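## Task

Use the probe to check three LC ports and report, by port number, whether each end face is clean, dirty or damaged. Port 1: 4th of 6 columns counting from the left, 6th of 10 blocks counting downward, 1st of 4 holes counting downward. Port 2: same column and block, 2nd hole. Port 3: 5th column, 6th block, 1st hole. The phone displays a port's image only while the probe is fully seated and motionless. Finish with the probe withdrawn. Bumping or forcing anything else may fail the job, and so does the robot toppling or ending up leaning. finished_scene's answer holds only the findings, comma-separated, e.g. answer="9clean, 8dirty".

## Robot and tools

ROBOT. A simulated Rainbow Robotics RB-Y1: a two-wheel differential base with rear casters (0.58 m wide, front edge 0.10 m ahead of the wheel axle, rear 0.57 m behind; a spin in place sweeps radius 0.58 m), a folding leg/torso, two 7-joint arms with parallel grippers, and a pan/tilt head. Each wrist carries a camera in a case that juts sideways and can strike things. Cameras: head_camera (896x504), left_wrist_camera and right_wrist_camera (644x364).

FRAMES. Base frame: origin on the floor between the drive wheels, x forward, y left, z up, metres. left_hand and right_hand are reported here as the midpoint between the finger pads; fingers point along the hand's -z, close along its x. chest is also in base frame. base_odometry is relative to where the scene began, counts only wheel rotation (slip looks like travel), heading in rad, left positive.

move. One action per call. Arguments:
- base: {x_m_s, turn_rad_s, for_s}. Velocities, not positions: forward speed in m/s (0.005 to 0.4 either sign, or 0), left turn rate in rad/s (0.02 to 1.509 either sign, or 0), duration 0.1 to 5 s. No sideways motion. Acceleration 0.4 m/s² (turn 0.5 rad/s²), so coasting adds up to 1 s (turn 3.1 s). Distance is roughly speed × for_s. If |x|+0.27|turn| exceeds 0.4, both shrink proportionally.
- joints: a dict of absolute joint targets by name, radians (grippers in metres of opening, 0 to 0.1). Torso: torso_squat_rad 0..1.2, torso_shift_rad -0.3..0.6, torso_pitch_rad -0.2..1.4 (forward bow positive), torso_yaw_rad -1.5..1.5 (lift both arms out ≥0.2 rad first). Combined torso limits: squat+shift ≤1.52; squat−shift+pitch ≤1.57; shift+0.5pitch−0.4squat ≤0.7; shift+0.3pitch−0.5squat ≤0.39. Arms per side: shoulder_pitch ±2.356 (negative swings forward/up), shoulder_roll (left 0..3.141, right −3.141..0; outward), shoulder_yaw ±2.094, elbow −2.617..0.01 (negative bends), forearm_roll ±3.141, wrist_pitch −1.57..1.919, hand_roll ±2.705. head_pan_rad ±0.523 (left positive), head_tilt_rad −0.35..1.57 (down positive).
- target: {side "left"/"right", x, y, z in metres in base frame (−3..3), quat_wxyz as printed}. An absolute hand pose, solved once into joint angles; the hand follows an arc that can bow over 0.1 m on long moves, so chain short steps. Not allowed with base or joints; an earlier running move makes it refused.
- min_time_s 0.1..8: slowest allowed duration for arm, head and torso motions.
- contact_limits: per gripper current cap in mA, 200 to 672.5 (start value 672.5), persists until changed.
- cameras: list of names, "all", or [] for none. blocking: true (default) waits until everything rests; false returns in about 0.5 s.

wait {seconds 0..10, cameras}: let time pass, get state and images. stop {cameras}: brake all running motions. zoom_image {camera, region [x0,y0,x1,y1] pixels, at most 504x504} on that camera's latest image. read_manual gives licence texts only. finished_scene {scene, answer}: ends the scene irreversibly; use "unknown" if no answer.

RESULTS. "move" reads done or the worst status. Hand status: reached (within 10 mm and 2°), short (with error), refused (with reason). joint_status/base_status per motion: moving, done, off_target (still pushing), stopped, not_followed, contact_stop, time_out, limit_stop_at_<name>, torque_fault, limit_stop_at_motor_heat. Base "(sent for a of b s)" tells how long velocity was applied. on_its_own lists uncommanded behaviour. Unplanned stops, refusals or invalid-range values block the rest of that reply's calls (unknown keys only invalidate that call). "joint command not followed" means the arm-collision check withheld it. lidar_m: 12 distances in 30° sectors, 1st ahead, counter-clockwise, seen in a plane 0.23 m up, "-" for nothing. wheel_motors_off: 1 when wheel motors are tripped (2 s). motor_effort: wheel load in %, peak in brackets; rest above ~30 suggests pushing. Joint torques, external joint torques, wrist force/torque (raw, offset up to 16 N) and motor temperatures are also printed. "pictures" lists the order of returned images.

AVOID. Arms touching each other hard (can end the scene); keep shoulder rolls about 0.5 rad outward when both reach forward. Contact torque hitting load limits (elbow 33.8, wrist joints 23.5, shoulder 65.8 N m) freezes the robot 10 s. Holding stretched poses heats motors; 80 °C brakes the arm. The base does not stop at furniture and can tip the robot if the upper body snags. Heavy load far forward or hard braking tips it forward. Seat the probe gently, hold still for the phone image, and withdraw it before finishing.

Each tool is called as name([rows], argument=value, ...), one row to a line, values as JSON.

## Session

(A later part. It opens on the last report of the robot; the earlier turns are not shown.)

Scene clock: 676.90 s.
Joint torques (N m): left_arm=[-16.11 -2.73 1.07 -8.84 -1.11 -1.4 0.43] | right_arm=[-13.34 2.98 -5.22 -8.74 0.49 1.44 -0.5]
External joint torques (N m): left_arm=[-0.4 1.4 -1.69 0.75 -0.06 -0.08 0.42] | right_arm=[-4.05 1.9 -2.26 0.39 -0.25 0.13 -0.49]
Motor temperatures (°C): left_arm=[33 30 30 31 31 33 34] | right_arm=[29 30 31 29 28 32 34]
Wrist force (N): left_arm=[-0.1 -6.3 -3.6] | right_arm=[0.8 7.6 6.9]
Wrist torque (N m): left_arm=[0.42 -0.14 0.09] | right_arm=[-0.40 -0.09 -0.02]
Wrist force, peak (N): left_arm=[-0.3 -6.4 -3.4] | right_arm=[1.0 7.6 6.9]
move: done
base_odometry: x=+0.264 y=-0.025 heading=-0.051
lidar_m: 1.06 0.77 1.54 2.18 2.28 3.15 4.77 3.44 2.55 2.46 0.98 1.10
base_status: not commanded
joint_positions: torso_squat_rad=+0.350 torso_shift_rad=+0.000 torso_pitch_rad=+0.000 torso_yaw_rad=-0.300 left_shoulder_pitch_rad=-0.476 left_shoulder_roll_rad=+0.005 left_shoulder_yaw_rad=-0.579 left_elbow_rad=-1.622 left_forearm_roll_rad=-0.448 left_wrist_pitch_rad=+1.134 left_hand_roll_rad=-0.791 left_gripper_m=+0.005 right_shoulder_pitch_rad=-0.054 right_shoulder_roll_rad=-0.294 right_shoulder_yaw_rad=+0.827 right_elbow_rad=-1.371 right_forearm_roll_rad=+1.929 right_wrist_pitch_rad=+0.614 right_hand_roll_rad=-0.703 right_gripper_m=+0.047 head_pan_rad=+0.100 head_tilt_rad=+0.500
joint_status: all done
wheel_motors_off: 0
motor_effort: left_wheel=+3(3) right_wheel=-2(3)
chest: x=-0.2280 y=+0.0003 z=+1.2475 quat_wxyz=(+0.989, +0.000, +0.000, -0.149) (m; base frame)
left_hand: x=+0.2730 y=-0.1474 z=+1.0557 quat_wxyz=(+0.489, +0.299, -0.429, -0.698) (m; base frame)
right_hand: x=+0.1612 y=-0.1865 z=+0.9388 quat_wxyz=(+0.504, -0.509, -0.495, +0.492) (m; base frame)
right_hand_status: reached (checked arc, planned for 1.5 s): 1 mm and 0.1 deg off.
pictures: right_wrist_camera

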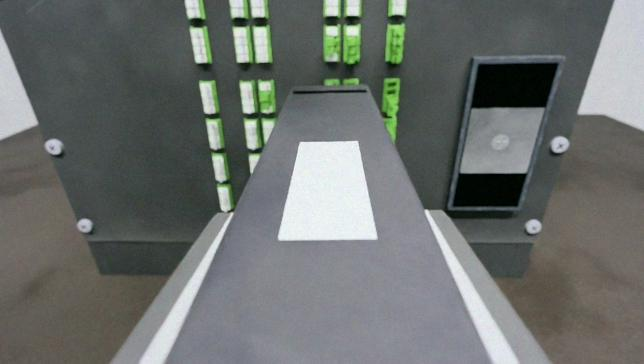

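zoom_image(camera="right_wrist_camera", region=[470, 105, 545, 180])

move(target={"side": "left", "x": 0.26, "y": -0.20, "z": 1.065, "quat_wxyz": [0.4699, 0.3289, -0.4698, -0.6710]}, min_time_s=2.5, cameras=[])

move(target={"side": "left", "x": 0.25, "y": -0.25, "z": 1.062, "quat_wxyz": [0.4891, 0.2996, -0.428, -0.6984]}, min_time_s=2.5, cameras=["left_wrist_camera", "right_wrist_camera"])

zoom_image(camera="left_wrist_camera", region=[335, 160, 405, 210])

Scaled by 6.720 from the camera's 644x364 image, which has a finer 1265x715 frame.

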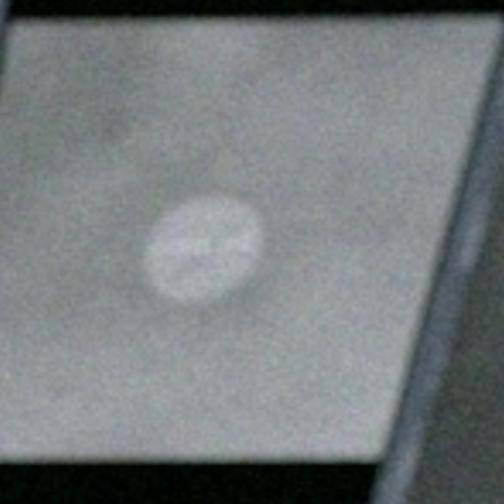

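Scene clock: 691.37 s.
Joint torques (N m): left_arm=[-17.97 -3.4 1.12 -6.93 -1.79 -0.61 0.47] | right_arm=[-13.25 2.68 -5.19 -8.62 0.49 1.4 -0.35]
External joint torques (N m): left_arm=[-1.5 0.89 -3.24 2.04 -0.35 0.26 0.46] | right_arm=[-3.96 1.59 -2.23 0.51 -0.26 0.09 -0.35]
Motor temperatures (°C): left_arm=[33 30 30 31 31 33 34] | right_arm=[29 30 31 29 28 32 34]
Wrist force (N): left_arm=[0.1 -6.6 -2.6] | right_arm=[1.2 7.0 7.0]
Wrist torque (N m): left_arm=[0.47 -0.09 0.09] | right_arm=[-0.41 -0.07 -0.02]
Wrist force, peak (N): left_arm=[0.4 -6.6 -3.7] | right_arm=[1.2 7.7 7.1]
move: done
base_odometry: x=+0.264 y=-0.025 heading=-0.051
lidar_m: 1.06 0.76 1.54 2.18 2.27 3.15 4.77 3.44 2.54 2.46 0.98 1.10
base_status: not commanded
joint_positions: torso_squat_rad=+0.350 torso_shift_rad=+0.000 torso_pitch_rad=+0.000 torso_yaw_rad=-0.300 left_shoulder_pitch_rad=-0.637 left_shoulder_roll_rad=+0.000 left_shoulder_yaw_rad=-0.788 left_elbow_rad=-1.438 left_forearm_roll_rad=-0.576 left_wrist_pitch_rad=+1.136 left_hand_roll_rad=-0.463 left_gripper_m=+0.005 right_shoulder_pitch_rad=-0.054 right_shoulder_roll_rad=-0.294 right_shoulder_yaw_rad=+0.827 right_elbow_rad=-1.371 right_forearm_roll_rad=+1.929 right_wrist_pitch_rad=+0.614 right_hand_roll_rad=-0.703 right_gripper_m=+0.047 head_pan_rad=+0.100 head_tilt_rad=+0.500
joint_status: all done
wheel_motors_off: 0
motor_effort: left_wheel=+2(4) right_wheel=-3(3)
chest: x=-0.2280 y=+0.0003 z=+1.2475 quat_wxyz=(+0.989, +0.000, +0.000, -0.149) (m; base frame)
left_hand: x=+0.2602 y=-0.1996 z=+1.0651 quat_wxyz=(+0.470, +0.329, -0.470, -0.671) (m; base frame)
left_hand_status: reached (checked arc, planned for 2.5 s): 0 mm and 0.0 deg off.
right_hand: x=+0.1612 y=-0.1865 z=+0.9388 quat_wxyz=(+0.504, -0.509, -0.495, +0.492) (m; base frame)
pictures: none
No camera images: "cameras" was empty.

Scene clock: 694.20 s.
Joint torques (N m): left_arm=[-20.4 -0.43 4.61 -4.42 -1.49 -0.44 0.36] | right_arm=[-13.22 2.77 -4.9 -8.75 0.48 1.38 -0.35]
External joint torques (N m): left_arm=[-1.7 0.3 -2.23 1.78 0.1 -0.01 0.35] | right_arm=[-3.94 1.68 -1.93 0.38 -0.27 0.07 -0.34]
Motor temperatures (°C): left_arm=[33 30 30 31 31 33 34] | right_arm=[29 30 31 29 28 32 34]
Wrist force (N): left_arm=[0.3 -6.6 -3.1] | right_arm=[1.3 6.5 7.6]
Wrist torque (N m): left_arm=[0.45 -0.06 0.10] | right_arm=[-0.48 -0.15 -0.02]
Wrist force, peak (N): left_arm=[0.1 -7.2 -3.0] | right_arm=[1.4 7.3 8.0]
move: done
base_odometry: x=+0.264 y=-0.025 heading=-0.051
lidar_m: 1.06 0.76 1.54 2.18 2.28 3.14 4.77 3.43 2.54 2.45 0.96 1.10
base_status: not commanded
joint_positions: torso_squat_rad=+0.350 torso_shift_rad=+0.000 torso_pitch_rad=+0.000 torso_yaw_rad=-0.300 left_shoulder_pitch_rad=-1.014 left_shoulder_roll_rad=+0.000 left_shoulder_yaw_rad=-1.028 left_elbow_rad=-1.189 left_forearm_roll_rad=-0.190 left_wrist_pitch_rad=+1.259 left_hand_roll_rad=-0.218 left_gripper_m=+0.005 right_shoulder_pitch_rad=-0.054 right_shoulder_roll_rad=-0.294 right_shoulder_yaw_rad=+0.827 right_elbow_rad=-1.371 right_forearm_roll_rad=+1.929 right_wrist_pitch_rad=+0.614 right_hand_roll_rad=-0.703 right_gripper_m=+0.047 head_pan_rad=+0.100 head_tilt_rad=+0.500
joint_status: all done
wheel_motors_off: 0
motor_effort: left_wheel=+3(4) right_wheel=-2(3)
chest: x=-0.2280 y=+0.0003 z=+1.2475 quat_wxyz=(+0.989, +0.000, +0.000, -0.149) (m; base frame)
left_hand: x=+0.2503 y=-0.2496 z=+1.0621 quat_wxyz=(+0.489, +0.299, -0.428, -0.698) (m; base frame)
left_hand_status: reached (checked arc, planned for 2.5 s): 0 mm and 0.1 deg off.
right_hand: x=+0.1612 y=-0.1865 z=+0.9388 quat_wxyz=(+0.504, -0.509, -0.495, +0.492) (m; base frame)
pictures: left_wrist_camera, right_wrist_camera

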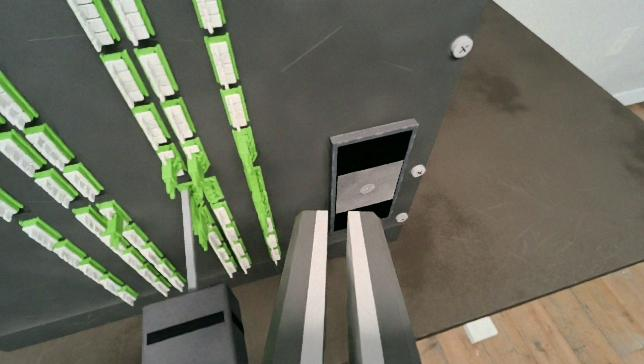

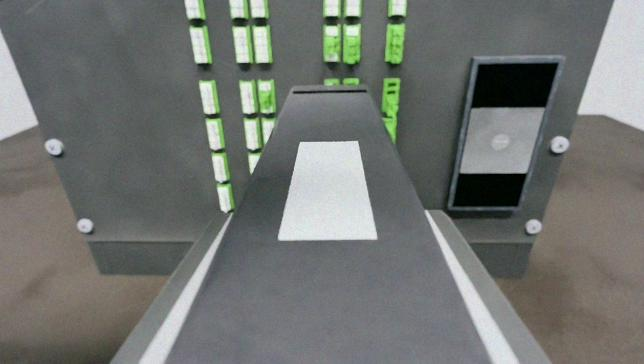

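Scaled by 7.200 from the camera's 644x364 image, which has a finer 1265x715 frame.

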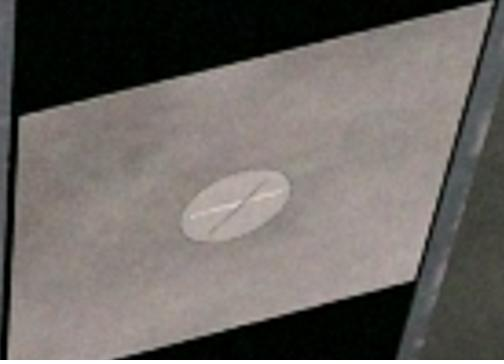

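zoom_image(camera="left_wrist_camera", region=[354, 178, 382, 200])

zoom_image(camera="right_wrist_camera", region=[470, 105, 545, 180])

Scaled by 18.000 from the camera's 644x364 image, which has a finer 1265x715 frame.

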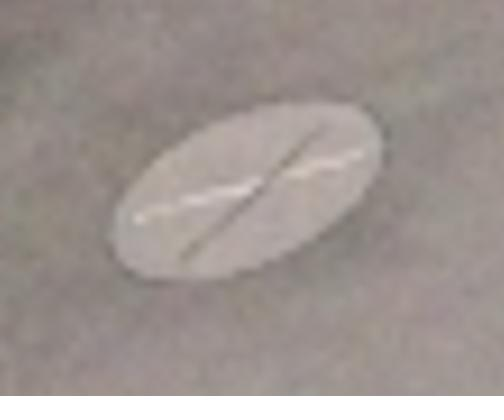

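Scaled by 6.720 from the camera's 644x364 image, which has a finer 1265x715 frame.

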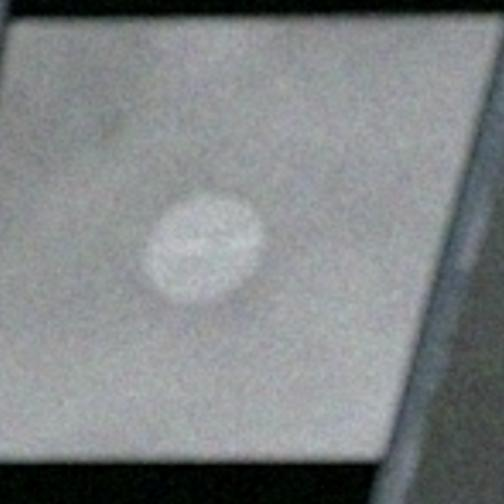

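move(target={"side": "right", "x": 0.1540, "y": -0.1862, "z": 0.9391, "quat_wxyz": [0.5036, -0.5095, -0.4957, 0.4914]}, min_time_s=1.5, cameras=[])

move(target={"side": "right", "x": 0.1405, "y": -0.1855, "z": 0.9389, "quat_wxyz": [0.5036, -0.5095, -0.4957, 0.4914]}, min_time_s=2, cameras=[])

move(target={"side": "right", "x": 0.1405, "y": -0.1855, "z": 0.9327, "quat_wxyz": [0.5036, -0.5095, -0.4957, 0.4914]}, min_time_s=1.5, cameras=["right_wrist_camera"])

zoom_image(camera="right_wrist_camera", region=[316, 56, 356, 96])

Scene clock: 714.63 s.
Joint torques (N m): left_arm=[-20.09 -0.77 4.05 -4.59 -1.59 -0.29 0.4] | right_arm=[-9.04 -1.3 -2.14 -9.98 1.26 2.18 0.44]
External joint torques (N m): left_arm=[-1.39 -0.04 -2.78 1.61 0 0.14 0.39] | right_arm=[-0.16 -2.31 0.76 -0.83 0.51 0.87 0.45]
Motor temperatures (°C): left_arm=[33 30 30 31 31 33 34] | right_arm=[29 30 31 29 28 32 34]
Wrist force (N): left_arm=[0.6 -5.9 -3.5] | right_arm=[0.7 9.0 0.2]
Wrist torque (N m): left_arm=[0.38 -0.04 0.12] | right_arm=[-0.06 0.04 -0.02]
Wrist force, peak (N): left_arm=[0.8 -6.3 -3.6] | right_arm=[1.6 7.3 8.1]
move: done
base_odometry: x=+0.264 y=-0.025 heading=-0.051
lidar_m: 1.06 0.76 1.55 2.17 2.27 3.14 4.76 3.43 2.54 2.45 0.96 1.10
base_status: not commanded
joint_positions: torso_squat_rad=+0.350 torso_shift_rad=+0.000 torso_pitch_rad=+0.000 torso_yaw_rad=-0.300 left_shoulder_pitch_rad=-1.014 left_shoulder_roll_rad=+0.000 left_shoulder_yaw_rad=-1.028 left_elbow_rad=-1.189 left_forearm_roll_rad=-0.190 left_wrist_pitch_rad=+1.259 left_hand_roll_rad=-0.218 left_gripper_m=+0.005 right_shoulder_pitch_rad=-0.034 right_shoulder_roll_rad=-0.304 right_shoulder_yaw_rad=+0.832 right_elbow_rad=-1.393 right_forearm_roll_rad=+1.932 right_wrist_pitch_rad=+0.619 right_hand_roll_rad=-0.698 right_gripper_m=+0.047 head_pan_rad=+0.100 head_tilt_rad=+0.500
joint_status: all done
wheel_motors_off: 0
motor_effort: left_wheel=+3(3) right_wheel=-2(3)
chest: x=-0.2280 y=+0.0003 z=+1.2475 quat_wxyz=(+0.989, +0.000, +0.000, -0.149) (m; base frame)
left_hand: x=+0.2503 y=-0.2496 z=+1.0621 quat_wxyz=(+0.489, +0.299, -0.428, -0.698) (m; base frame)
right_hand: x=+0.1543 y=-0.1861 z=+0.9390 quat_wxyz=(+0.504, -0.509, -0.496, +0.491) (m; base frame)
right_hand_status: reached (checked arc, planned for 1.5 s): 0 mm and 0.0 deg off.
pictures: none
No camera images: "cameras" was empty.

Scene clock: 716.97 s.
Joint torques (N m): left_arm=[-20.75 -0.81 4.57 -4.68 -1.35 -0.35 0.38] | right_arm=[-8.21 -1.6 -1.5 -9.8 1.31 2.03 0.43]
External joint torques (N m): left_arm=[-2.06 -0.07 -2.26 1.52 0.23 0.08 0.36] | right_arm=[-0.09 -2.44 1.27 -0.62 0.54 0.73 0.43]
Motor temperatures (°C): left_arm=[33 30 30 31 31 33 34] | right_arm=[29 30 31 29 28 32 34]
Wrist force (N): left_arm=[0.3 -5.8 -2.9] | right_arm=[0.4 8.4 0.1]
Wrist torque (N m): left_arm=[0.37 -0.06 0.12] | right_arm=[-0.09 0.05 -0.02]
Wrist force, peak (N): left_arm=[0.1 -6.4 -3.4] | right_arm=[0.8 9.3 -0.1]
move: done
base_odometry: x=+0.264 y=-0.025 heading=-0.051
lidar_m: 1.05 0.75 1.54 2.18 2.27 3.14 4.77 3.44 2.53 2.45 0.96 1.10
base_status: not commanded
joint_positions: torso_squat_rad=+0.350 torso_shift_rad=+0.000 torso_pitch_rad=+0.000 torso_yaw_rad=-0.300 left_shoulder_pitch_rad=-1.014 left_shoulder_roll_rad=+0.000 left_shoulder_yaw_rad=-1.028 left_elbow_rad=-1.189 left_forearm_roll_rad=-0.190 left_wrist_pitch_rad=+1.259 left_hand_roll_rad=-0.218 left_gripper_m=+0.005 right_shoulder_pitch_rad=+0.003 right_shoulder_roll_rad=-0.323 right_shoulder_yaw_rad=+0.842 right_elbow_rad=-1.433 right_forearm_roll_rad=+1.939 right_wrist_pitch_rad=+0.630 right_hand_roll_rad=-0.691 right_gripper_m=+0.047 head_pan_rad=+0.100 head_tilt_rad=+0.500
joint_status: all done
wheel_motors_off: 0
motor_effort: left_wheel=+3(4) right_wheel=-2(3)
chest: x=-0.2280 y=+0.0003 z=+1.2475 quat_wxyz=(+0.989, +0.000, +0.000, -0.149) (m; base frame)
left_hand: x=+0.2503 y=-0.2496 z=+1.0621 quat_wxyz=(+0.489, +0.299, -0.428, -0.698) (m; base frame)
right_hand: x=+0.1412 y=-0.1853 z=+0.9387 quat_wxyz=(+0.504, -0.509, -0.496, +0.491) (m; base frame)
right_hand_status: reached (checked arc, planned for 2.0 s): 1 mm and 0.0 deg off.
pictures: none
No camera images: "cameras" was empty.

Scene clock: 718.80 s.
Joint torques (N m): left_arm=[-20.55 -0.5 4.49 -4.66 -1.47 -0.4 0.36] | right_arm=[-10.83 2.35 -1.97 -8.87 1.24 2.21 -0.2]
External joint torques (N m): left_arm=[-1.85 0.24 -2.34 1.54 0.12 0.04 0.35] | right_arm=[-2.65 1.54 0.83 0.17 0.47 0.87 -0.2]
Motor temperatures (°C): left_arm=[33 30 30 31 31 33 34] | right_arm=[29 30 31 29 28 32 34]
Wrist force (N): left_arm=[0.6 -6.1 -3.1] | right_arm=[0.4 8.5 -0.1]
Wrist torque (N m): left_arm=[0.41 -0.04 0.10] | right_arm=[-0.11 0.06 -0.01]
Wrist force, peak (N): left_arm=[0.3 -6.4 -3.5] | right_arm=[0.8 8.7 0.2]
move: done
base_odometry: x=+0.264 y=-0.025 heading=-0.051
lidar_m: 1.06 0.76 1.54 2.17 2.27 3.14 4.77 3.45 2.54 2.46 0.97 1.10
base_status: not commanded
joint_positions: torso_squat_rad=+0.350 torso_shift_rad=+0.000 torso_pitch_rad=+0.000 torso_yaw_rad=-0.300 left_shoulder_pitch_rad=-1.014 left_shoulder_roll_rad=+0.000 left_shoulder_yaw_rad=-1.028 left_elbow_rad=-1.189 left_forearm_roll_rad=-0.190 left_wrist_pitch_rad=+1.259 left_hand_roll_rad=-0.218 left_gripper_m=+0.005 right_shoulder_pitch_rad=-0.006 right_shoulder_roll_rad=-0.322 right_shoulder_yaw_rad=+0.854 right_elbow_rad=-1.402 right_forearm_roll_rad=+1.953 right_wrist_pitch_rad=+0.648 right_hand_roll_rad=-0.718 right_gripper_m=+0.047 head_pan_rad=+0.100 head_tilt_rad=+0.500
joint_status: all done
wheel_motors_off: 0
motor_effort: left_wheel=+3(4) right_wheel=-2(3)
chest: x=-0.2280 y=+0.0003 z=+1.2475 quat_wxyz=(+0.989, +0.000, +0.000, -0.149) (m; base frame)
left_hand: x=+0.2503 y=-0.2496 z=+1.0621 quat_wxyz=(+0.489, +0.299, -0.428, -0.698) (m; base frame)
right_hand: x=+0.1402 y=-0.1859 z=+0.9326 quat_wxyz=(+0.504, -0.509, -0.495, +0.492) (m; base frame)
right_hand_status: reached (checked arc, planned for 1.5 s): 0 mm and 0.1 deg off.
pictures: right_wrist_camera

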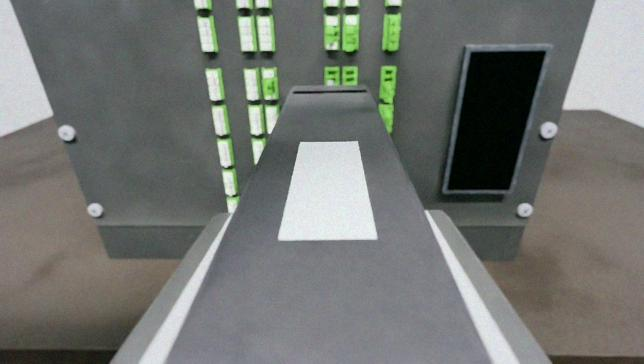

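Scaled by 12.600 from the camera's 644x364 image, which has a finer 1265x715 frame.

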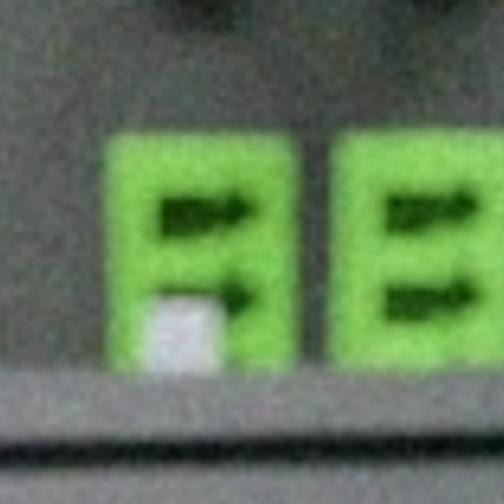

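move(target={"side": "right", "x": 0.1465, "y": -0.1857, "z": 0.9329, "quat_wxyz": [0.5036, -0.5095, -0.4957, 0.4914]}, min_time_s=1.5, cameras=["right_wrist_camera"])

zoom_image(camera="right_wrist_camera", region=[316, 56, 356, 96])

Scene clock: 726.80 s.
Joint torques (N m): left_arm=[-19.94 -0.74 4.01 -4.4 -1.44 -0.44 0.37] | right_arm=[-10.95 2.34 -3.97 -8.66 0.73 1.58 -0.45]
External joint torques (N m): left_arm=[-1.24 -0.01 -2.82 1.8 0.15 0 0.36] | right_arm=[-2.43 1.44 -1.12 0.36 -0.04 0.24 -0.45]
Motor temperatures (°C): left_arm=[33 30 30 31 31 33 34] | right_arm=[29 30 31 29 28 32 34]
Wrist force (N): left_arm=[0.4 -6.0 -3.2] | right_arm=[0.4 8.5 0.1]
Wrist torque (N m): left_arm=[0.39 -0.06 0.10] | right_arm=[-0.11 0.05 -0.02]
Wrist force, peak (N): left_arm=[0.3 -6.2 -3.7] | right_arm=[0.6 8.7 0.1]
move: done
base_odometry: x=+0.264 y=-0.025 heading=-0.051
lidar_m: 1.06 0.77 1.54 2.18 2.27 3.14 4.77 3.44 2.54 2.46 0.97 1.10
base_status: not commanded
joint_positions: torso_squat_rad=+0.350 torso_shift_rad=+0.000 torso_pitch_rad=+0.000 torso_yaw_rad=-0.300 left_shoulder_pitch_rad=-1.014 left_shoulder_roll_rad=+0.000 left_shoulder_yaw_rad=-1.028 left_elbow_rad=-1.189 left_forearm_roll_rad=-0.190 left_wrist_pitch_rad=+1.259 left_hand_roll_rad=-0.218 left_gripper_m=+0.005 right_shoulder_pitch_rad=-0.023 right_shoulder_roll_rad=-0.313 right_shoulder_yaw_rad=+0.851 right_elbow_rad=-1.383 right_forearm_roll_rad=+1.951 right_wrist_pitch_rad=+0.644 right_hand_roll_rad=-0.723 right_gripper_m=+0.047 head_pan_rad=+0.100 head_tilt_rad=+0.500
joint_status: all done
wheel_motors_off: 0
motor_effort: left_wheel=+2(4) right_wheel=-2(3)
chest: x=-0.2280 y=+0.0003 z=+1.2475 quat_wxyz=(+0.989, +0.000, +0.000, -0.149) (m; base frame)
left_hand: x=+0.2503 y=-0.2496 z=+1.0621 quat_wxyz=(+0.489, +0.299, -0.428, -0.698) (m; base frame)
right_hand: x=+0.1460 y=-0.1858 z=+0.9327 quat_wxyz=(+0.504, -0.509, -0.495, +0.492) (m; base frame)
right_hand_status: reached (checked arc, planned for 1.5 s): 1 mm and 0.1 deg off.
pictures: right_wrist_camera

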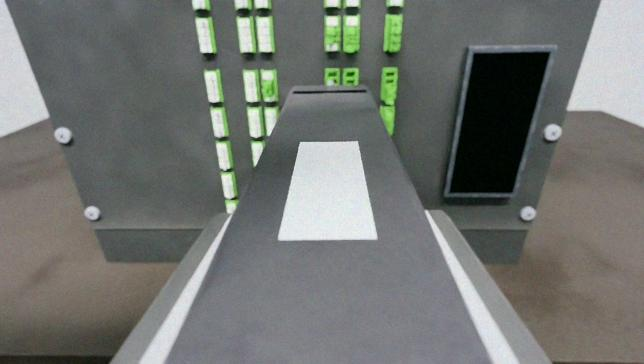

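Scaled by 12.600 from the camera's 644x364 image, which has a finer 1265x715 frame.

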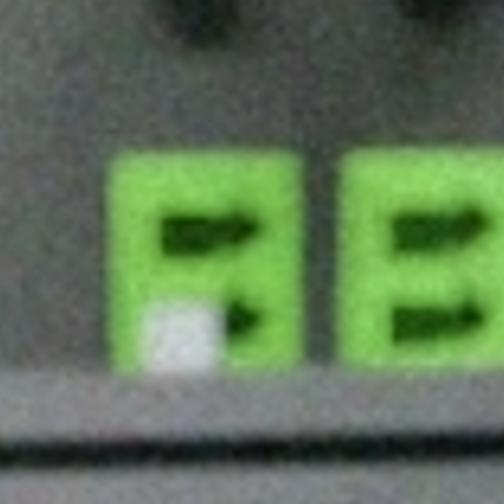

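move(target={"side": "right", "x": 0.1490, "y": -0.1859, "z": 0.9329, "quat_wxyz": [0.5036, -0.5095, -0.4957, 0.4914]}, min_time_s=1.5, cameras=["right_wrist_camera"])

zoom_image(camera="right_wrist_camera", region=[316, 56, 356, 96])

Scene clock: 735.30 s.
Joint torques (N m): left_arm=[-20.32 -0.38 4.45 -4.7 -1.59 -0.38 0.29] | right_arm=[-11.09 2.62 -3.79 -8.59 0.78 1.33 -0.34]
External joint torques (N m): left_arm=[-1.62 0.35 -2.38 1.51 0 0.05 0.28] | right_arm=[-2.42 1.7 -0.91 0.42 0.02 -0.01 -0.34]
Motor temperatures (°C): left_arm=[33 30 30 31 31 33 34] | right_arm=[29 30 31 29 28 32 34]
Wrist force (N): left_arm=[0.0 -6.1 -3.1] | right_arm=[0.6 8.4 0.4]
Wrist torque (N m): left_arm=[0.41 -0.06 0.12] | right_arm=[-0.20 0.14 -0.02]
Wrist force, peak (N): left_arm=[-0.1 -6.8 -3.1] | right_arm=[0.6 8.7 0.1]
move: done
base_odometry: x=+0.264 y=-0.025 heading=-0.051
lidar_m: 1.06 0.76 1.54 2.18 2.27 3.14 4.77 3.44 2.53 2.46 0.97 1.09
base_status: not commanded
joint_positions: torso_squat_rad=+0.350 torso_shift_rad=+0.000 torso_pitch_rad=+0.000 torso_yaw_rad=-0.300 left_shoulder_pitch_rad=-1.014 left_shoulder_roll_rad=+0.000 left_shoulder_yaw_rad=-1.028 left_elbow_rad=-1.189 left_forearm_roll_rad=-0.190 left_wrist_pitch_rad=+1.259 left_hand_roll_rad=-0.218 left_gripper_m=+0.005 right_shoulder_pitch_rad=-0.031 right_shoulder_roll_rad=-0.309 right_shoulder_yaw_rad=+0.849 right_elbow_rad=-1.374 right_forearm_roll_rad=+1.950 right_wrist_pitch_rad=+0.643 right_hand_roll_rad=-0.725 right_gripper_m=+0.047 head_pan_rad=+0.100 head_tilt_rad=+0.500
joint_status: all done
wheel_motors_off: 0
motor_effort: left_wheel=+3(3) right_wheel=-2(3)
chest: x=-0.2280 y=+0.0003 z=+1.2475 quat_wxyz=(+0.989, +0.000, +0.000, -0.149) (m; base frame)
left_hand: x=+0.2503 y=-0.2496 z=+1.0621 quat_wxyz=(+0.489, +0.299, -0.428, -0.698) (m; base frame)
right_hand: x=+0.1487 y=-0.1860 z=+0.9326 quat_wxyz=(+0.504, -0.509, -0.495, +0.492) (m; base frame)
right_hand_status: reached (checked arc, planned for 1.5 s): 0 mm and 0.1 deg off.
pictures: right_wrist_camera

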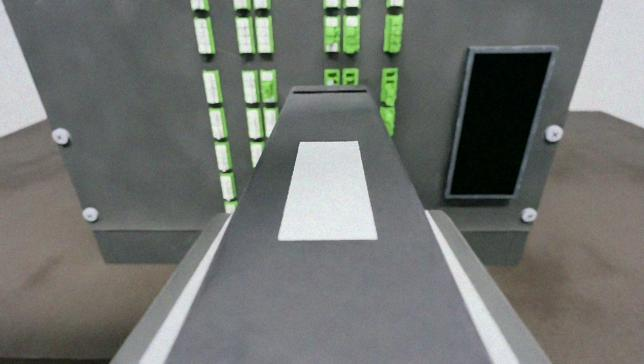

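Scaled by 12.600 from the camera's 644x364 image, which has a finer 1265x715 frame.

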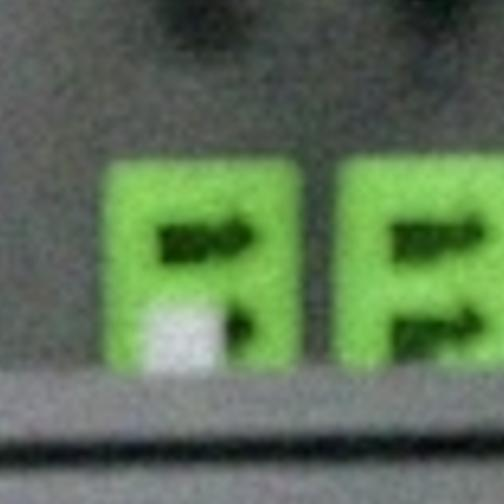

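move(target={"side": "right", "x": 0.1525, "y": -0.1862, "z": 0.9330, "quat_wxyz": [0.5036, -0.5095, -0.4957, 0.4914]}, min_time_s=1.5, cameras=[])

move(target={"side": "right", "x": 0.1565, "y": -0.1863, "z": 0.9330, "quat_wxyz": [0.5036, -0.5095, -0.4957, 0.4914]}, min_time_s=1.5, cameras=[])

Scene clock: 743.23 s.
Joint torques (N m): left_arm=[-20.49 -0.79 4.03 -4.34 -1.54 -0.27 0.38] | right_arm=[-11.25 2.24 -3.57 -8.82 0.71 1.39 -0.39]
External joint torques (N m): left_arm=[-1.79 -0.06 -2.8 1.86 0.05 0.17 0.37] | right_arm=[-2.38 1.28 -0.66 0.19 -0.04 0.04 -0.38]
Motor temperatures (°C): left_arm=[34 30 30 31 31 33 34] | right_arm=[29 30 31 29 28 32 34]
Wrist force (N): left_arm=[0.4 -6.0 -3.2] | right_arm=[0.7 7.9 0.5]
Wrist torque (N m): left_arm=[0.40 -0.02 0.12] | right_arm=[-0.15 0.00 -0.02]
Wrist force, peak (N): left_arm=[0.2 -6.4 -3.8] | right_arm=[0.8 8.9 0.2]
move: done
base_odometry: x=+0.264 y=-0.025 heading=-0.051
lidar_m: 1.06 0.76 1.55 2.18 2.27 3.14 4.77 3.45 2.54 2.45 0.97 1.10
base_status: not commanded
joint_positions: torso_squat_rad=+0.350 torso_shift_rad=+0.000 torso_pitch_rad=+0.000 torso_yaw_rad=-0.300 left_shoulder_pitch_rad=-1.014 left_shoulder_roll_rad=+0.000 left_shoulder_yaw_rad=-1.028 left_elbow_rad=-1.189 left_forearm_roll_rad=-0.190 left_wrist_pitch_rad=+1.259 left_hand_roll_rad=-0.218 left_gripper_m=+0.005 right_shoulder_pitch_rad=-0.041 right_shoulder_roll_rad=-0.304 right_shoulder_yaw_rad=+0.847 right_elbow_rad=-1.364 right_forearm_roll_rad=+1.948 right_wrist_pitch_rad=+0.641 right_hand_roll_rad=-0.728 right_gripper_m=+0.047 head_pan_rad=+0.100 head_tilt_rad=+0.500
joint_status: all done
wheel_motors_off: 0
motor_effort: left_wheel=+3(3) right_wheel=-3(3)
chest: x=-0.2280 y=+0.0003 z=+1.2475 quat_wxyz=(+0.989, +0.000, +0.000, -0.149) (m; base frame)
left_hand: x=+0.2503 y=-0.2496 z=+1.0621 quat_wxyz=(+0.489, +0.299, -0.428, -0.698) (m; base frame)
right_hand: x=+0.1522 y=-0.1863 z=+0.9327 quat_wxyz=(+0.504, -0.509, -0.495, +0.492) (m; base frame)
right_hand_status: reached (checked arc, planned for 1.5 s): 0 mm and 0.1 deg off.
pictures: none
No camera images: "cameras" was empty.

Scene clock: 745.07 s.
Joint torques (N m): left_arm=[-19.95 -0.34 4.88 -4.66 -1.43 -0.24 0.19] | right_arm=[-11.82 2.29 -4.29 -8.69 0.64 1.72 -0.3]
External joint torques (N m): left_arm=[-1.25 0.4 -1.95 1.54 0.16 0.19 0.18] | right_arm=[-2.71 1.27 -1.35 0.3 -0.12 0.36 -0.3]
Motor temperatures (°C): left_arm=[34 30 30 31 31 33 34] | right_arm=[29 30 31 29 28 32 34]
Wrist force (N): left_arm=[0.4 -5.7 -3.2] | right_arm=[1.0 7.8 0.3]
Wrist torque (N m): left_arm=[0.36 -0.05 0.11] | right_arm=[-0.16 0.00 -0.01]
Wrist force, peak (N): left_arm=[-0.2 -6.4 -3.5] | right_arm=[0.8 8.9 0.3]
move: done
base_odometry: x=+0.264 y=-0.025 heading=-0.051
lidar_m: 1.06 0.76 1.55 2.18 2.27 3.14 4.76 3.44 2.54 2.46 0.98 1.10
base_status: not commanded
joint_positions: torso_squat_rad=+0.350 torso_shift_rad=+0.000 torso_pitch_rad=+0.000 torso_yaw_rad=-0.300 left_shoulder_pitch_rad=-1.014 left_shoulder_roll_rad=+0.000 left_shoulder_yaw_rad=-1.028 left_elbow_rad=-1.189 left_forearm_roll_rad=-0.190 left_wrist_pitch_rad=+1.259 left_hand_roll_rad=-0.218 left_gripper_m=+0.005 right_shoulder_pitch_rad=-0.052 right_shoulder_roll_rad=-0.298 right_shoulder_yaw_rad=+0.845 right_elbow_rad=-1.351 right_forearm_roll_rad=+1.947 right_wrist_pitch_rad=+0.638 right_hand_roll_rad=-0.731 right_gripper_m=+0.047 head_pan_rad=+0.100 head_tilt_rad=+0.500
joint_status: all done
wheel_motors_off: 0
motor_effort: left_wheel=+3(3) right_wheel=-2(3)
chest: x=-0.2280 y=+0.0003 z=+1.2475 quat_wxyz=(+0.989, +0.000, +0.000, -0.149) (m; base frame)
left_hand: x=+0.2503 y=-0.2496 z=+1.0621 quat_wxyz=(+0.489, +0.299, -0.428, -0.698) (m; base frame)
right_hand: x=+0.1561 y=-0.1863 z=+0.9327 quat_wxyz=(+0.504, -0.509, -0.495, +0.492) (m; base frame)
right_hand_status: reached (checked arc, planned for 1.5 s): 0 mm and 0.1 deg off.
pictures: none
No camera images: "cameras" was empty.

move(target={"side": "right", "x": 0.1600, "y": -0.1863, "z": 0.9331, "quat_wxyz": [0.5036, -0.5095, -0.4957, 0.4914]}, min_time_s=1.5, cameras=[])

move(target={"side": "right", "x": 0.1617, "y": -0.1864, "z": 0.9332, "quat_wxyz": [0.5036, -0.5095, -0.4957, 0.4914]}, min_time_s=1.5, cameras=[])

wait(seconds=1, cameras=["left_wrist_camera", "right_wrist_camera"])

zoom_image(camera="left_wrist_camera", region=[335, 160, 405, 210])

zoom_image(camera="left_wrist_camera", region=[354, 178, 382, 200])

Scene clock: 756.73 s.
Joint torques (N m): left_arm=[-19.78 -0.52 4.47 -4.25 -1.56 -0.4 0.46] | right_arm=[-11.72 2.75 -4.3 -8.82 0.53 1.72 -0.29]
External joint torques (N m): left_arm=[-1.08 0.22 -2.36 1.95 0.03 0.04 0.45] | right_arm=[-2.42 1.68 -1.34 0.16 -0.22 0.36 -0.28]
Motor temperatures (°C): left_arm=[34 30 30 31 31 33 34] | right_arm=[29 30 31 29 28 32 34]
Wrist force (N): left_arm=[0.3 -6.0 -3.2] | right_arm=[0.9 8.2 0.2]
Wrist torque (N m): left_arm=[0.39 -0.05 0.12] | right_arm=[-0.10 0.00 -0.03]
Wrist force, peak (N): left_arm=[0.3 -6.4 -3.4] | right_arm=[0.7 9.1 0.3]
move: done
base_odometry: x=+0.264 y=-0.025 heading=-0.051
lidar_m: 1.06 0.76 1.55 2.18 2.27 3.14 4.76 3.43 2.54 2.45 0.96 1.10
base_status: not commanded
joint_positions: torso_squat_rad=+0.350 torso_shift_rad=+0.000 torso_pitch_rad=+0.000 torso_yaw_rad=-0.300 left_shoulder_pitch_rad=-1.014 left_shoulder_roll_rad=+0.000 left_shoulder_yaw_rad=-1.028 left_elbow_rad=-1.189 left_forearm_roll_rad=-0.190 left_wrist_pitch_rad=+1.259 left_hand_roll_rad=-0.218 left_gripper_m=+0.005 right_shoulder_pitch_rad=-0.063 right_shoulder_roll_rad=-0.293 right_shoulder_yaw_rad=+0.842 right_elbow_rad=-1.339 right_forearm_roll_rad=+1.945 right_wrist_pitch_rad=+0.636 right_hand_roll_rad=-0.733 right_gripper_m=+0.047 head_pan_rad=+0.100 head_tilt_rad=+0.500
joint_status: all done
wheel_motors_off: 0
motor_effort: left_wheel=+2(4) right_wheel=-2(3)
chest: x=-0.2280 y=+0.0003 z=+1.2475 quat_wxyz=(+0.989, +0.000, +0.000, -0.149) (m; base frame)
left_hand: x=+0.2503 y=-0.2496 z=+1.0621 quat_wxyz=(+0.489, +0.299, -0.428, -0.698) (m; base frame)
right_hand: x=+0.1596 y=-0.1864 z=+0.9328 quat_wxyz=(+0.504, -0.509, -0.495, +0.492) (m; base frame)
right_hand_status: reached (checked arc, planned for 1.5 s): 0 mm and 0.1 deg off.
pictures: none
No camera images: "cameras" was empty.

Scene clock: 758.57 s.
Joint torques (N m): left_arm=[-20.38 -0.32 4.6 -4.61 -1.45 -0.34 0.37] | right_arm=[-13.71 2.92 -5.32 -8.5 0.36 1.57 -0.37]
External joint torques (N m): left_arm=[-1.68 0.41 -2.23 1.59 0.14 0.09 0.36] | right_arm=[-4.31 1.83 -2.34 0.47 -0.39 0.21 -0.36]
Motor temperatures (°C): left_arm=[34 30 30 31 31 33 34] | right_arm=[29 30 31 29 28 32 34]
Wrist force (N): left_arm=[0.5 -6.5 -2.8] | right_arm=[1.2 7.6 6.8]
Wrist torque (N m): left_arm=[0.44 -0.02 0.11] | right_arm=[-0.36 -0.03 -0.01]
Wrist force, peak (N): left_arm=[-0.1 -6.4 -3.0] | right_arm=[1.2 7.6 6.8]
move: done
base_odometry: x=+0.264 y=-0.025 heading=-0.051
lidar_m: 1.06 0.76 1.55 2.18 2.27 3.15 4.77 3.45 2.53 2.45 0.96 1.10
base_status: not commanded
joint_positions: torso_squat_rad=+0.350 torso_shift_rad=+0.000 torso_pitch_rad=+0.000 torso_yaw_rad=-0.300 left_shoulder_pitch_rad=-1.014 left_shoulder_roll_rad=+0.000 left_shoulder_yaw_rad=-1.028 left_elbow_rad=-1.189 left_forearm_roll_rad=-0.190 left_wrist_pitch_rad=+1.259 left_hand_roll_rad=-0.218 left_gripper_m=+0.005 right_shoulder_pitch_rad=-0.068 right_shoulder_roll_rad=-0.290 right_shoulder_yaw_rad=+0.842 right_elbow_rad=-1.333 right_forearm_roll_rad=+1.944 right_wrist_pitch_rad=+0.636 right_hand_roll_rad=-0.735 right_gripper_m=+0.047 head_pan_rad=+0.100 head_tilt_rad=+0.500
joint_status: all done
wheel_motors_off: 0
motor_effort: left_wheel=+3(3) right_wheel=-3(3)
chest: x=-0.2280 y=+0.0003 z=+1.2475 quat_wxyz=(+0.989, +0.000, +0.000, -0.149) (m; base frame)
left_hand: x=+0.2503 y=-0.2496 z=+1.0621 quat_wxyz=(+0.489, +0.299, -0.428, -0.698) (m; base frame)
right_hand: x=+0.1612 y=-0.1864 z=+0.9327 quat_wxyz=(+0.504, -0.509, -0.495, +0.492) (m; base frame)
right_hand_status: reached (checked arc, planned for 1.5 s): 1 mm and 0.1 deg off.
pictures: none
No camera images: "cameras" was empty.

Scene clock: 759.57 s.
Joint torques (N m): left_arm=[-20.27 0.06 4.44 -4.66 -1.54 -0.17 0.36] | right_arm=[-13.81 2.51 -5.38 -8.47 0.3 1.51 -0.59]
External joint torques (N m): left_arm=[-1.57 0.79 -2.39 1.54 0.04 0.27 0.35] | right_arm=[-4.41 1.43 -2.41 0.51 -0.45 0.15 -0.58]
Motor temperatures (°C): left_arm=[34 30 30 31 31 33 34] | right_arm=[29 30 31 29 28 32 34]
Wrist force (N): left_arm=[0.2 -5.7 -3.3] | right_arm=[1.1 7.7 6.8]
Wrist torque (N m): left_arm=[0.36 -0.08 0.12] | right_arm=[-0.36 -0.04 -0.04]
Wrist force, peak (N): left_arm=[0.5 -6.3 -3.1] | right_arm=[1.1 7.7 6.8]
base_odometry: x=+0.264 y=-0.025 heading=-0.051
lidar_m: 1.06 0.76 1.54 2.17 2.28 3.14 4.77 3.44 2.54 2.45 0.97 1.10
base_status: not commanded
joint_positions: torso_squat_rad=+0.350 torso_shift_rad=+0.000 torso_pitch_rad=+0.000 torso_yaw_rad=-0.300 left_shoulder_pitch_rad=-1.014 left_shoulder_roll_rad=+0.000 left_shoulder_yaw_rad=-1.028 left_elbow_rad=-1.189 left_forearm_roll_rad=-0.190 left_wrist_pitch_rad=+1.259 left_hand_roll_rad=-0.218 left_gripper_m=+0.005 right_shoulder_pitch_rad=-0.068 right_shoulder_roll_rad=-0.290 right_shoulder_yaw_rad=+0.842 right_elbow_rad=-1.333 right_forearm_roll_rad=+1.944 right_wrist_pitch_rad=+0.636 right_hand_roll_rad=-0.735 right_gripper_m=+0.047 head_pan_rad=+0.100 head_tilt_rad=+0.500
joint_status: all done
wheel_motors_off: 0
motor_effort: left_wheel=+3(3) right_wheel=-2(3)
chest: x=-0.2280 y=+0.0003 z=+1.2475 quat_wxyz=(+0.989, +0.000, +0.000, -0.149) (m; base frame)
left_hand: x=+0.2503 y=-0.2496 z=+1.0621 quat_wxyz=(+0.489, +0.299, -0.428, -0.698) (m; base frame)
right_hand: x=+0.1612 y=-0.1864 z=+0.9327 quat_wxyz=(+0.504, -0.509, -0.495, +0.492) (m; base frame)
right_hand_status: reached (checked arc, planned for 1.5 s): 1 mm and 0.1 deg off.
wait: 1.00 s; at rest by 0.27 s
pictures: left_wrist_camera, right_wrist_camera

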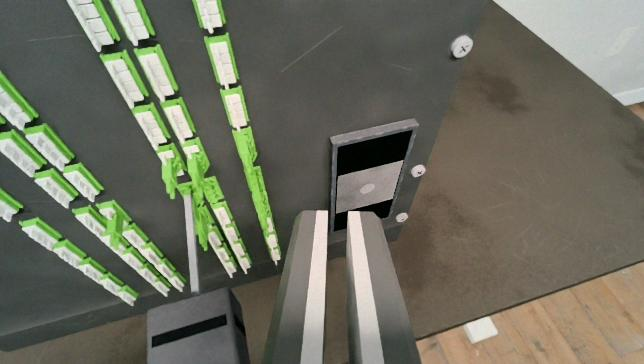

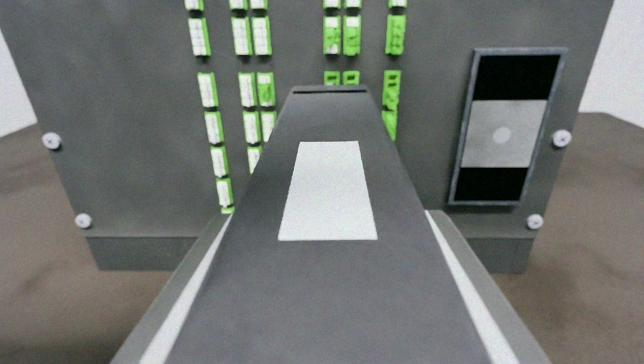

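Scaled by 7.200 from the camera's 644x364 image, which has a finer 1265x715 frame.

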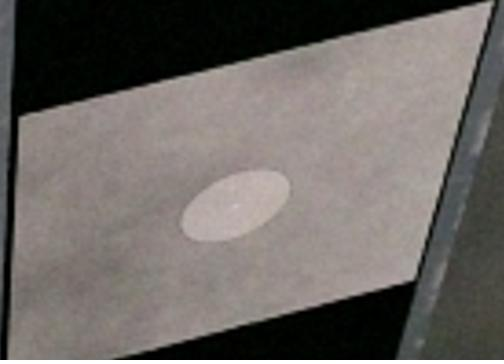

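Scaled by 18.000 from the camera's 644x364 image, which has a finer 1265x715 frame.

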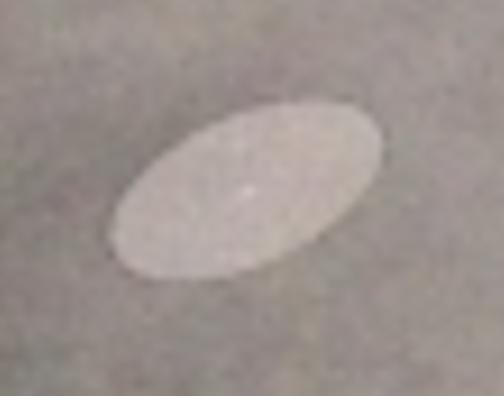

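move(target={"side": "right", "x": 0.1540, "y": -0.1861, "z": 0.9329, "quat_wxyz": [0.5036, -0.5095, -0.4957, 0.4914]}, min_time_s=1.2, cameras=[])

move(target={"side": "right", "x": 0.1405, "y": -0.1855, "z": 0.9328, "quat_wxyz": [0.5036, -0.5095, -0.4957, 0.4914]}, min_time_s=1.5, cameras=[])

move(target={"side": "right", "x": 0.1150, "y": -0.1841, "z": 0.9328, "quat_wxyz": [0.5036, -0.5095, -0.4957, 0.4914]}, min_time_s=1.5, cameras=[])

move(target={"side": "right", "x": 0.0885, "y": -0.1827, "z": 0.9335, "quat_wxyz": [0.5036, -0.5095, -0.4957, 0.4914]}, min_time_s=1.5, cameras=["right_wrist_camera"])

Scene clock: 778.50 s.
Joint torques (N m): left_arm=[-20.5 -0.83 4.54 -4.51 -1.5 -0.38 0.24] | right_arm=[-8.91 -1.26 -1.95 -10.07 1.18 2.26 0.35]
External joint torques (N m): left_arm=[-1.8 -0.09 -2.29 1.69 0.09 0.05 0.23] | right_arm=[0.09 -2.27 0.96 -1.08 0.42 0.9 0.36]
Motor temperatures (°C): left_arm=[34 30 30 30 31 33 34] | right_arm=[29 30 31 29 28 32 34]
Wrist force (N): left_arm=[0.4 -5.8 -3.3] | right_arm=[0.6 8.9 0.1]
Wrist torque (N m): left_arm=[0.35 -0.05 0.11] | right_arm=[0.04 0.07 -0.02]
Wrist force, peak (N): left_arm=[0.5 -6.6 -3.4] | right_arm=[1.0 7.9 6.6]
move: done
base_odometry: x=+0.264 y=-0.025 heading=-0.051
lidar_m: 1.06 0.76 1.54 2.18 2.28 3.14 4.76 3.44 2.54 2.46 0.96 1.10
base_status: not commanded
joint_positions: torso_squat_rad=+0.350 torso_shift_rad=+0.000 torso_pitch_rad=+0.000 torso_yaw_rad=-0.300 left_shoulder_pitch_rad=-1.014 left_shoulder_roll_rad=+0.000 left_shoulder_yaw_rad=-1.028 left_elbow_rad=-1.189 left_forearm_roll_rad=-0.190 left_wrist_pitch_rad=+1.259 left_hand_roll_rad=-0.218 left_gripper_m=+0.005 right_shoulder_pitch_rad=-0.047 right_shoulder_roll_rad=-0.300 right_shoulder_yaw_rad=+0.846 right_elbow_rad=-1.356 right_forearm_roll_rad=+1.948 right_wrist_pitch_rad=+0.641 right_hand_roll_rad=-0.730 right_gripper_m=+0.047 head_pan_rad=+0.100 head_tilt_rad=+0.500
joint_status: all done
wheel_motors_off: 0
motor_effort: left_wheel=+2(3) right_wheel=-2(3)
chest: x=-0.2280 y=+0.0003 z=+1.2475 quat_wxyz=(+0.989, +0.000, +0.000, -0.149) (m; base frame)
left_hand: x=+0.2503 y=-0.2496 z=+1.0621 quat_wxyz=(+0.489, +0.299, -0.428, -0.698) (m; base frame)
right_hand: x=+0.1543 y=-0.1860 z=+0.9328 quat_wxyz=(+0.504, -0.509, -0.496, +0.491) (m; base frame)
right_hand_status: reached (checked arc, planned for 1.2 s): 0 mm and 0.0 deg off.
pictures: none
No camera images: "cameras" was empty.

Scene clock: 780.33 s.
Joint torques (N m): left_arm=[-20.64 -0.29 4.13 -4.5 -1.56 -0.42 0.44] | right_arm=[-8.51 -1.58 -1.9 -9.56 1.36 2.12 0.35]
External joint torques (N m): left_arm=[-1.95 0.44 -2.7 1.7 0.03 0.02 0.43] | right_arm=[-0.27 -2.42 0.9 -0.54 0.58 0.78 0.36]
Motor temperatures (°C): left_arm=[34 30 30 30 31 33 34] | right_arm=[29 30 31 29 28 32 34]
Wrist force (N): left_arm=[0.7 -6.0 -3.0] | right_arm=[0.4 8.5 -0.1]
Wrist torque (N m): left_arm=[0.38 -0.02 0.09] | right_arm=[-0.11 0.04 0.00]
Wrist force, peak (N): left_arm=[0.1 -6.3 -3.3] | right_arm=[0.5 9.4 0.0]
move: done
base_odometry: x=+0.264 y=-0.025 heading=-0.051
lidar_m: 1.06 0.77 1.55 2.18 2.27 3.14 4.77 3.43 2.54 2.45 0.97 1.10
base_status: not commanded
joint_positions: torso_squat_rad=+0.350 torso_shift_rad=+0.000 torso_pitch_rad=+0.000 torso_yaw_rad=-0.300 left_shoulder_pitch_rad=-1.014 left_shoulder_roll_rad=+0.000 left_shoulder_yaw_rad=-1.028 left_elbow_rad=-1.189 left_forearm_roll_rad=-0.190 left_wrist_pitch_rad=+1.259 left_hand_roll_rad=-0.218 left_gripper_m=+0.005 right_shoulder_pitch_rad=-0.010 right_shoulder_roll_rad=-0.320 right_shoulder_yaw_rad=+0.856 right_elbow_rad=-1.396 right_forearm_roll_rad=+1.954 right_wrist_pitch_rad=+0.651 right_hand_roll_rad=-0.722 right_gripper_m=+0.047 head_pan_rad=+0.100 head_tilt_rad=+0.500
joint_status: all done
wheel_motors_off: 0
motor_effort: left_wheel=+3(4) right_wheel=-3(3)
chest: x=-0.2280 y=+0.0003 z=+1.2475 quat_wxyz=(+0.989, +0.000, +0.000, -0.149) (m; base frame)
left_hand: x=+0.2503 y=-0.2496 z=+1.0621 quat_wxyz=(+0.489, +0.299, -0.428, -0.698) (m; base frame)
right_hand: x=+0.1412 y=-0.1853 z=+0.9326 quat_wxyz=(+0.504, -0.509, -0.496, +0.491) (m; base frame)
right_hand_status: reached (checked arc, planned for 1.5 s): 1 mm and 0.0 deg off.
pictures: none
No camera images: "cameras" was empty.

Scene clock: 782.17 s.
Joint torques (N m): left_arm=[-20.46 -0.49 4.7 -4.35 -1.71 -0.41 0.39] | right_arm=[-7.03 -1.8 -1.85 -9.87 1.37 1.97 0.35]
External joint torques (N m): left_arm=[-1.76 0.24 -2.13 1.85 -0.13 0.03 0.38] | right_arm=[-0.27 -2.23 0.7 -0.81 0.55 0.65 0.35]
Motor temperatures (°C): left_arm=[34 30 30 30 31 33 34] | right_arm=[29 30 31 29 28 32 34]
Wrist force (N): left_arm=[0.5 -5.7 -2.2] | right_arm=[0.7 8.2 0.1]
Wrist torque (N m): left_arm=[0.36 -0.04 0.14] | right_arm=[-0.07 0.08 0.00]
Wrist force, peak (N): left_arm=[0.3 -6.4 -3.7] | right_arm=[0.4 8.7 -0.1]
move: done
base_odometry: x=+0.264 y=-0.025 heading=-0.051
lidar_m: 1.05 0.76 1.55 2.18 2.27 3.14 4.76 3.43 2.54 2.45 0.96 1.10
base_status: not commanded
joint_positions: torso_squat_rad=+0.350 torso_shift_rad=+0.000 torso_pitch_rad=+0.000 torso_yaw_rad=-0.300 left_shoulder_pitch_rad=-1.014 left_shoulder_roll_rad=+0.000 left_shoulder_yaw_rad=-1.028 left_elbow_rad=-1.189 left_forearm_roll_rad=-0.190 left_wrist_pitch_rad=+1.259 left_hand_roll_rad=-0.218 left_gripper_m=+0.005 right_shoulder_pitch_rad=+0.061 right_shoulder_roll_rad=-0.359 right_shoulder_yaw_rad=+0.876 right_elbow_rad=-1.471 right_forearm_roll_rad=+1.969 right_wrist_pitch_rad=+0.673 right_hand_roll_rad=-0.708 right_gripper_m=+0.047 head_pan_rad=+0.100 head_tilt_rad=+0.500
joint_status: all done
wheel_motors_off: 0
motor_effort: left_wheel=+2(3) right_wheel=-2(3)
chest: x=-0.2280 y=+0.0003 z=+1.2475 quat_wxyz=(+0.989, +0.000, +0.000, -0.149) (m; base frame)
left_hand: x=+0.2503 y=-0.2496 z=+1.0621 quat_wxyz=(+0.489, +0.299, -0.428, -0.698) (m; base frame)
right_hand: x=+0.1151 y=-0.1841 z=+0.9327 quat_wxyz=(+0.504, -0.509, -0.496, +0.491) (m; base frame)
right_hand_status: reached (checked arc, planned for 1.5 s): 0 mm and 0.0 deg off.
pictures: none
No camera images: "cameras" was empty.

Scene clock: 784.00 s.
Joint torques (N m): left_arm=[-20.87 -0.13 3.98 -4.5 -1.6 -0.32 0.14] | right_arm=[-5.23 -2.04 -1.11 -9.62 1.38 2.08 0.32]
External joint torques (N m): left_arm=[-2.17 0.61 -2.85 1.7 -0.02 0.11 0.12] | right_arm=[0.07 -2 1.14 -0.58 0.52 0.77 0.33]
Motor temperatures (°C): left_arm=[34 30 30 30 31 33 34] | right_arm=[29 30 31 29 28 32 34]
Wrist force (N): left_arm=[0.5 -6.4 -3.1] | right_arm=[0.4 8.0 -0.1]
Wrist torque (N m): left_arm=[0.46 -0.02 0.11] | right_arm=[-0.08 0.04 0.01]
Wrist force, peak (N): left_arm=[0.1 -6.4 -3.2] | right_arm=[0.8 8.5 0.2]
move: done
base_odometry: x=+0.264 y=-0.025 heading=-0.051
lidar_m: 1.06 0.76 1.55 2.18 2.27 3.14 4.77 3.44 2.54 2.46 0.98 1.10
base_status: not commanded
joint_positions: torso_squat_rad=+0.350 torso_shift_rad=+0.000 torso_pitch_rad=+0.000 torso_yaw_rad=-0.300 left_shoulder_pitch_rad=-1.014 left_shoulder_roll_rad=+0.000 left_shoulder_yaw_rad=-1.028 left_elbow_rad=-1.189 left_forearm_roll_rad=-0.190 left_wrist_pitch_rad=+1.259 left_hand_roll_rad=-0.218 left_gripper_m=+0.005 right_shoulder_pitch_rad=+0.129 right_shoulder_roll_rad=-0.400 right_shoulder_yaw_rad=+0.899 right_elbow_rad=-1.538 right_forearm_roll_rad=+1.989 right_wrist_pitch_rad=+0.700 right_hand_roll_rad=-0.702 right_gripper_m=+0.047 head_pan_rad=+0.100 head_tilt_rad=+0.500
joint_status: all done
wheel_motors_off: 0
motor_effort: left_wheel=+3(4) right_wheel=-2(3)
chest: x=-0.2280 y=+0.0003 z=+1.2475 quat_wxyz=(+0.989, +0.000, +0.000, -0.149) (m; base frame)
left_hand: x=+0.2503 y=-0.2496 z=+1.0621 quat_wxyz=(+0.489, +0.299, -0.428, -0.698) (m; base frame)
right_hand: x=+0.0886 y=-0.1827 z=+0.9334 quat_wxyz=(+0.504, -0.509, -0.496, +0.491) (m; base frame)
right_hand_status: reached (checked arc, planned for 1.5 s): 0 mm and 0.0 deg off.
pictures: right_wrist_camera

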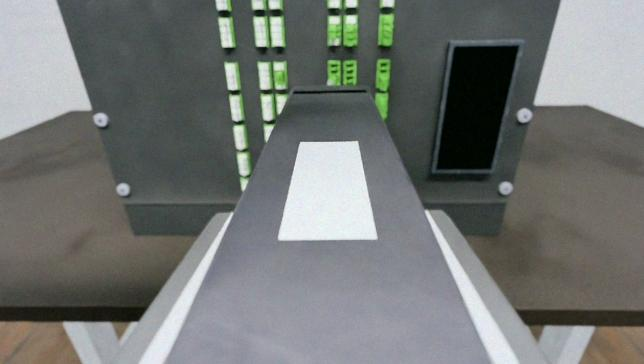

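move(target={"side": "right", "x": 0.0885, "y": -0.1982, "z": 0.9395, "quat_wxyz": [0.5036, -0.5095, -0.4957, 0.4914]}, min_time_s=2, cameras=[])

move(target={"side": "right", "x": 0.1150, "y": -0.1995, "z": 0.9395, "quat_wxyz": [0.5036, -0.5095, -0.4957, 0.4914]}, min_time_s=1.5, cameras=["right_wrist_camera"])

zoom_image(camera="right_wrist_camera", region=[316, 56, 356, 96])

zoom_image(camera="right_wrist_camera", region=[290, 40, 374, 100])

Scene clock: 796.33 s.
Joint torques (N m): left_arm=[-20.56 -0.55 5.05 -4.48 -1.59 -0.36 0.39] | right_arm=[-5.21 -3.26 -3.96 -9.65 0.85 1.69 -0.29]
External joint torques (N m): left_arm=[-1.86 0.19 -1.78 1.72 -0.01 0.07 0.38] | right_arm=[0.21 -2.37 -1.31 -0.61 0.02 0.36 -0.28]
Motor temperatures (°C): left_arm=[34 30 30 30 31 33 34] | right_arm=[29 30 31 29 28 32 34]
Wrist force (N): left_arm=[0.7 -5.8 -3.4] | right_arm=[0.3 8.3 0.4]
Wrist torque (N m): left_arm=[0.38 0.00 0.11] | right_arm=[-0.08 0.04 0.00]
Wrist force, peak (N): left_arm=[0.4 -6.5 -3.4] | right_arm=[0.6 8.6 -0.1]
move: done
base_odometry: x=+0.264 y=-0.025 heading=-0.051
lidar_m: 1.06 0.76 1.55 2.18 2.27 3.15 4.77 3.44 2.54 2.46 0.97 1.10
base_status: not commanded
joint_positions: torso_squat_rad=+0.350 torso_shift_rad=+0.000 torso_pitch_rad=+0.000 torso_yaw_rad=-0.300 left_shoulder_pitch_rad=-1.014 left_shoulder_roll_rad=+0.000 left_shoulder_yaw_rad=-1.028 left_elbow_rad=-1.189 left_forearm_roll_rad=-0.190 left_wrist_pitch_rad=+1.259 left_hand_roll_rad=-0.218 left_gripper_m=+0.005 right_shoulder_pitch_rad=+0.131 right_shoulder_roll_rad=-0.441 right_shoulder_yaw_rad=+0.879 right_elbow_rad=-1.576 right_forearm_roll_rad=+1.974 right_wrist_pitch_rad=+0.681 right_hand_roll_rad=-0.711 right_gripper_m=+0.047 head_pan_rad=+0.100 head_tilt_rad=+0.500
joint_status: all done
wheel_motors_off: 0
motor_effort: left_wheel=+3(4) right_wheel=-2(3)
chest: x=-0.2280 y=+0.0003 z=+1.2475 quat_wxyz=(+0.989, +0.000, +0.000, -0.149) (m; base frame)
left_hand: x=+0.2503 y=-0.2496 z=+1.0621 quat_wxyz=(+0.489, +0.299, -0.428, -0.698) (m; base frame)
right_hand: x=+0.0887 y=-0.1974 z=+0.9397 quat_wxyz=(+0.503, -0.510, -0.496, +0.491) (m; base frame)
right_hand_status: reached (checked arc, planned for 2.0 s): 1 mm and 0.1 deg off.
pictures: none
No camera images: "cameras" was empty.

Scene clock: 798.17 s.
Joint torques (N m): left_arm=[-20.7 -0.77 4.59 -4.48 -1.47 -0.41 0.48] | right_arm=[-9.53 1.03 -4.09 -8.76 0.71 1.69 0.33]
External joint torques (N m): left_arm=[-2 -0.04 -2.24 1.73 0.12 0.02 0.47] | right_arm=[-2.67 1.5 -1.15 0.31 -0.07 0.37 0.34]
Motor temperatures (°C): left_arm=[34 30 30 30 31 33 34] | right_arm=[29 30 31 29 28 32 34]
Wrist force (N): left_arm=[0.4 -5.7 -3.0] | right_arm=[0.5 8.4 0.0]
Wrist torque (N m): left_arm=[0.35 -0.04 0.11] | right_arm=[-0.11 0.04 0.00]
Wrist force, peak (N): left_arm=[0.6 -6.4 -3.1] | right_arm=[0.5 8.5 0.1]
move: done
base_odometry: x=+0.264 y=-0.025 heading=-0.051
lidar_m: 1.06 0.76 1.55 2.18 2.26 3.15 4.77 3.44 2.54 2.45 0.97 1.10
base_status: not commanded
joint_positions: torso_squat_rad=+0.350 torso_shift_rad=+0.000 torso_pitch_rad=+0.000 torso_yaw_rad=-0.300 left_shoulder_pitch_rad=-1.014 left_shoulder_roll_rad=+0.000 left_shoulder_yaw_rad=-1.028 left_elbow_rad=-1.189 left_forearm_roll_rad=-0.190 left_wrist_pitch_rad=+1.259 left_hand_roll_rad=-0.218 left_gripper_m=+0.005 right_shoulder_pitch_rad=+0.067 right_shoulder_roll_rad=-0.403 right_shoulder_yaw_rad=+0.855 right_elbow_rad=-1.516 right_forearm_roll_rad=+1.948 right_wrist_pitch_rad=+0.647 right_hand_roll_rad=-0.709 right_gripper_m=+0.047 head_pan_rad=+0.100 head_tilt_rad=+0.500
joint_status: all done
wheel_motors_off: 0
motor_effort: left_wheel=+2(3) right_wheel=-2(3)
chest: x=-0.2280 y=+0.0003 z=+1.2475 quat_wxyz=(+0.989, +0.000, +0.000, -0.149) (m; base frame)
left_hand: x=+0.2503 y=-0.2496 z=+1.0621 quat_wxyz=(+0.489, +0.299, -0.428, -0.698) (m; base frame)
right_hand: x=+0.1147 y=-0.1996 z=+0.9392 quat_wxyz=(+0.504, -0.509, -0.495, +0.492) (m; base frame)
right_hand_status: reached (checked arc, planned for 1.5 s): 0 mm and 0.1 deg off.
pictures: right_wrist_camera

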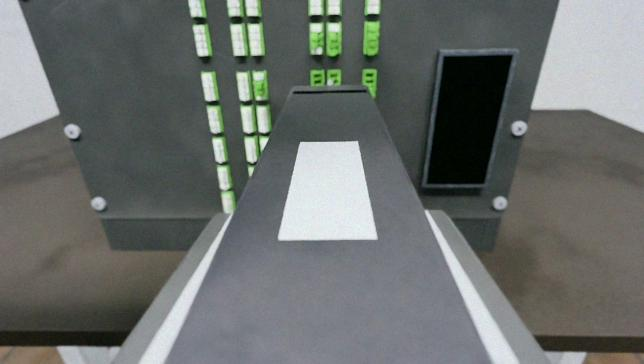

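Scaled by 12.600 from the camera's 644x364 image, which has a finer 1265x715 frame.

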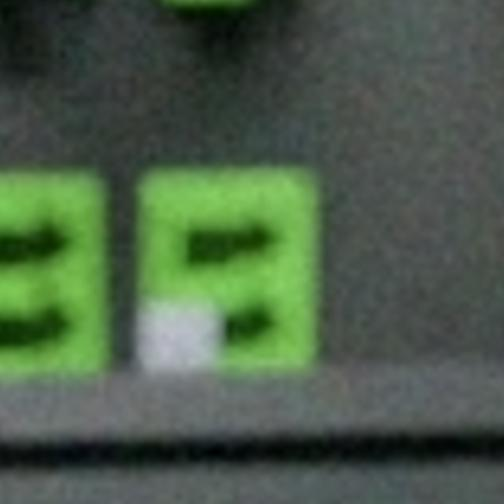

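Scaled by 6.000 from the camera's 644x364 image, which has a finer 1265x715 frame.

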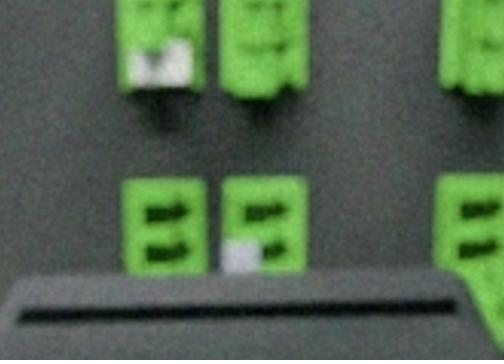

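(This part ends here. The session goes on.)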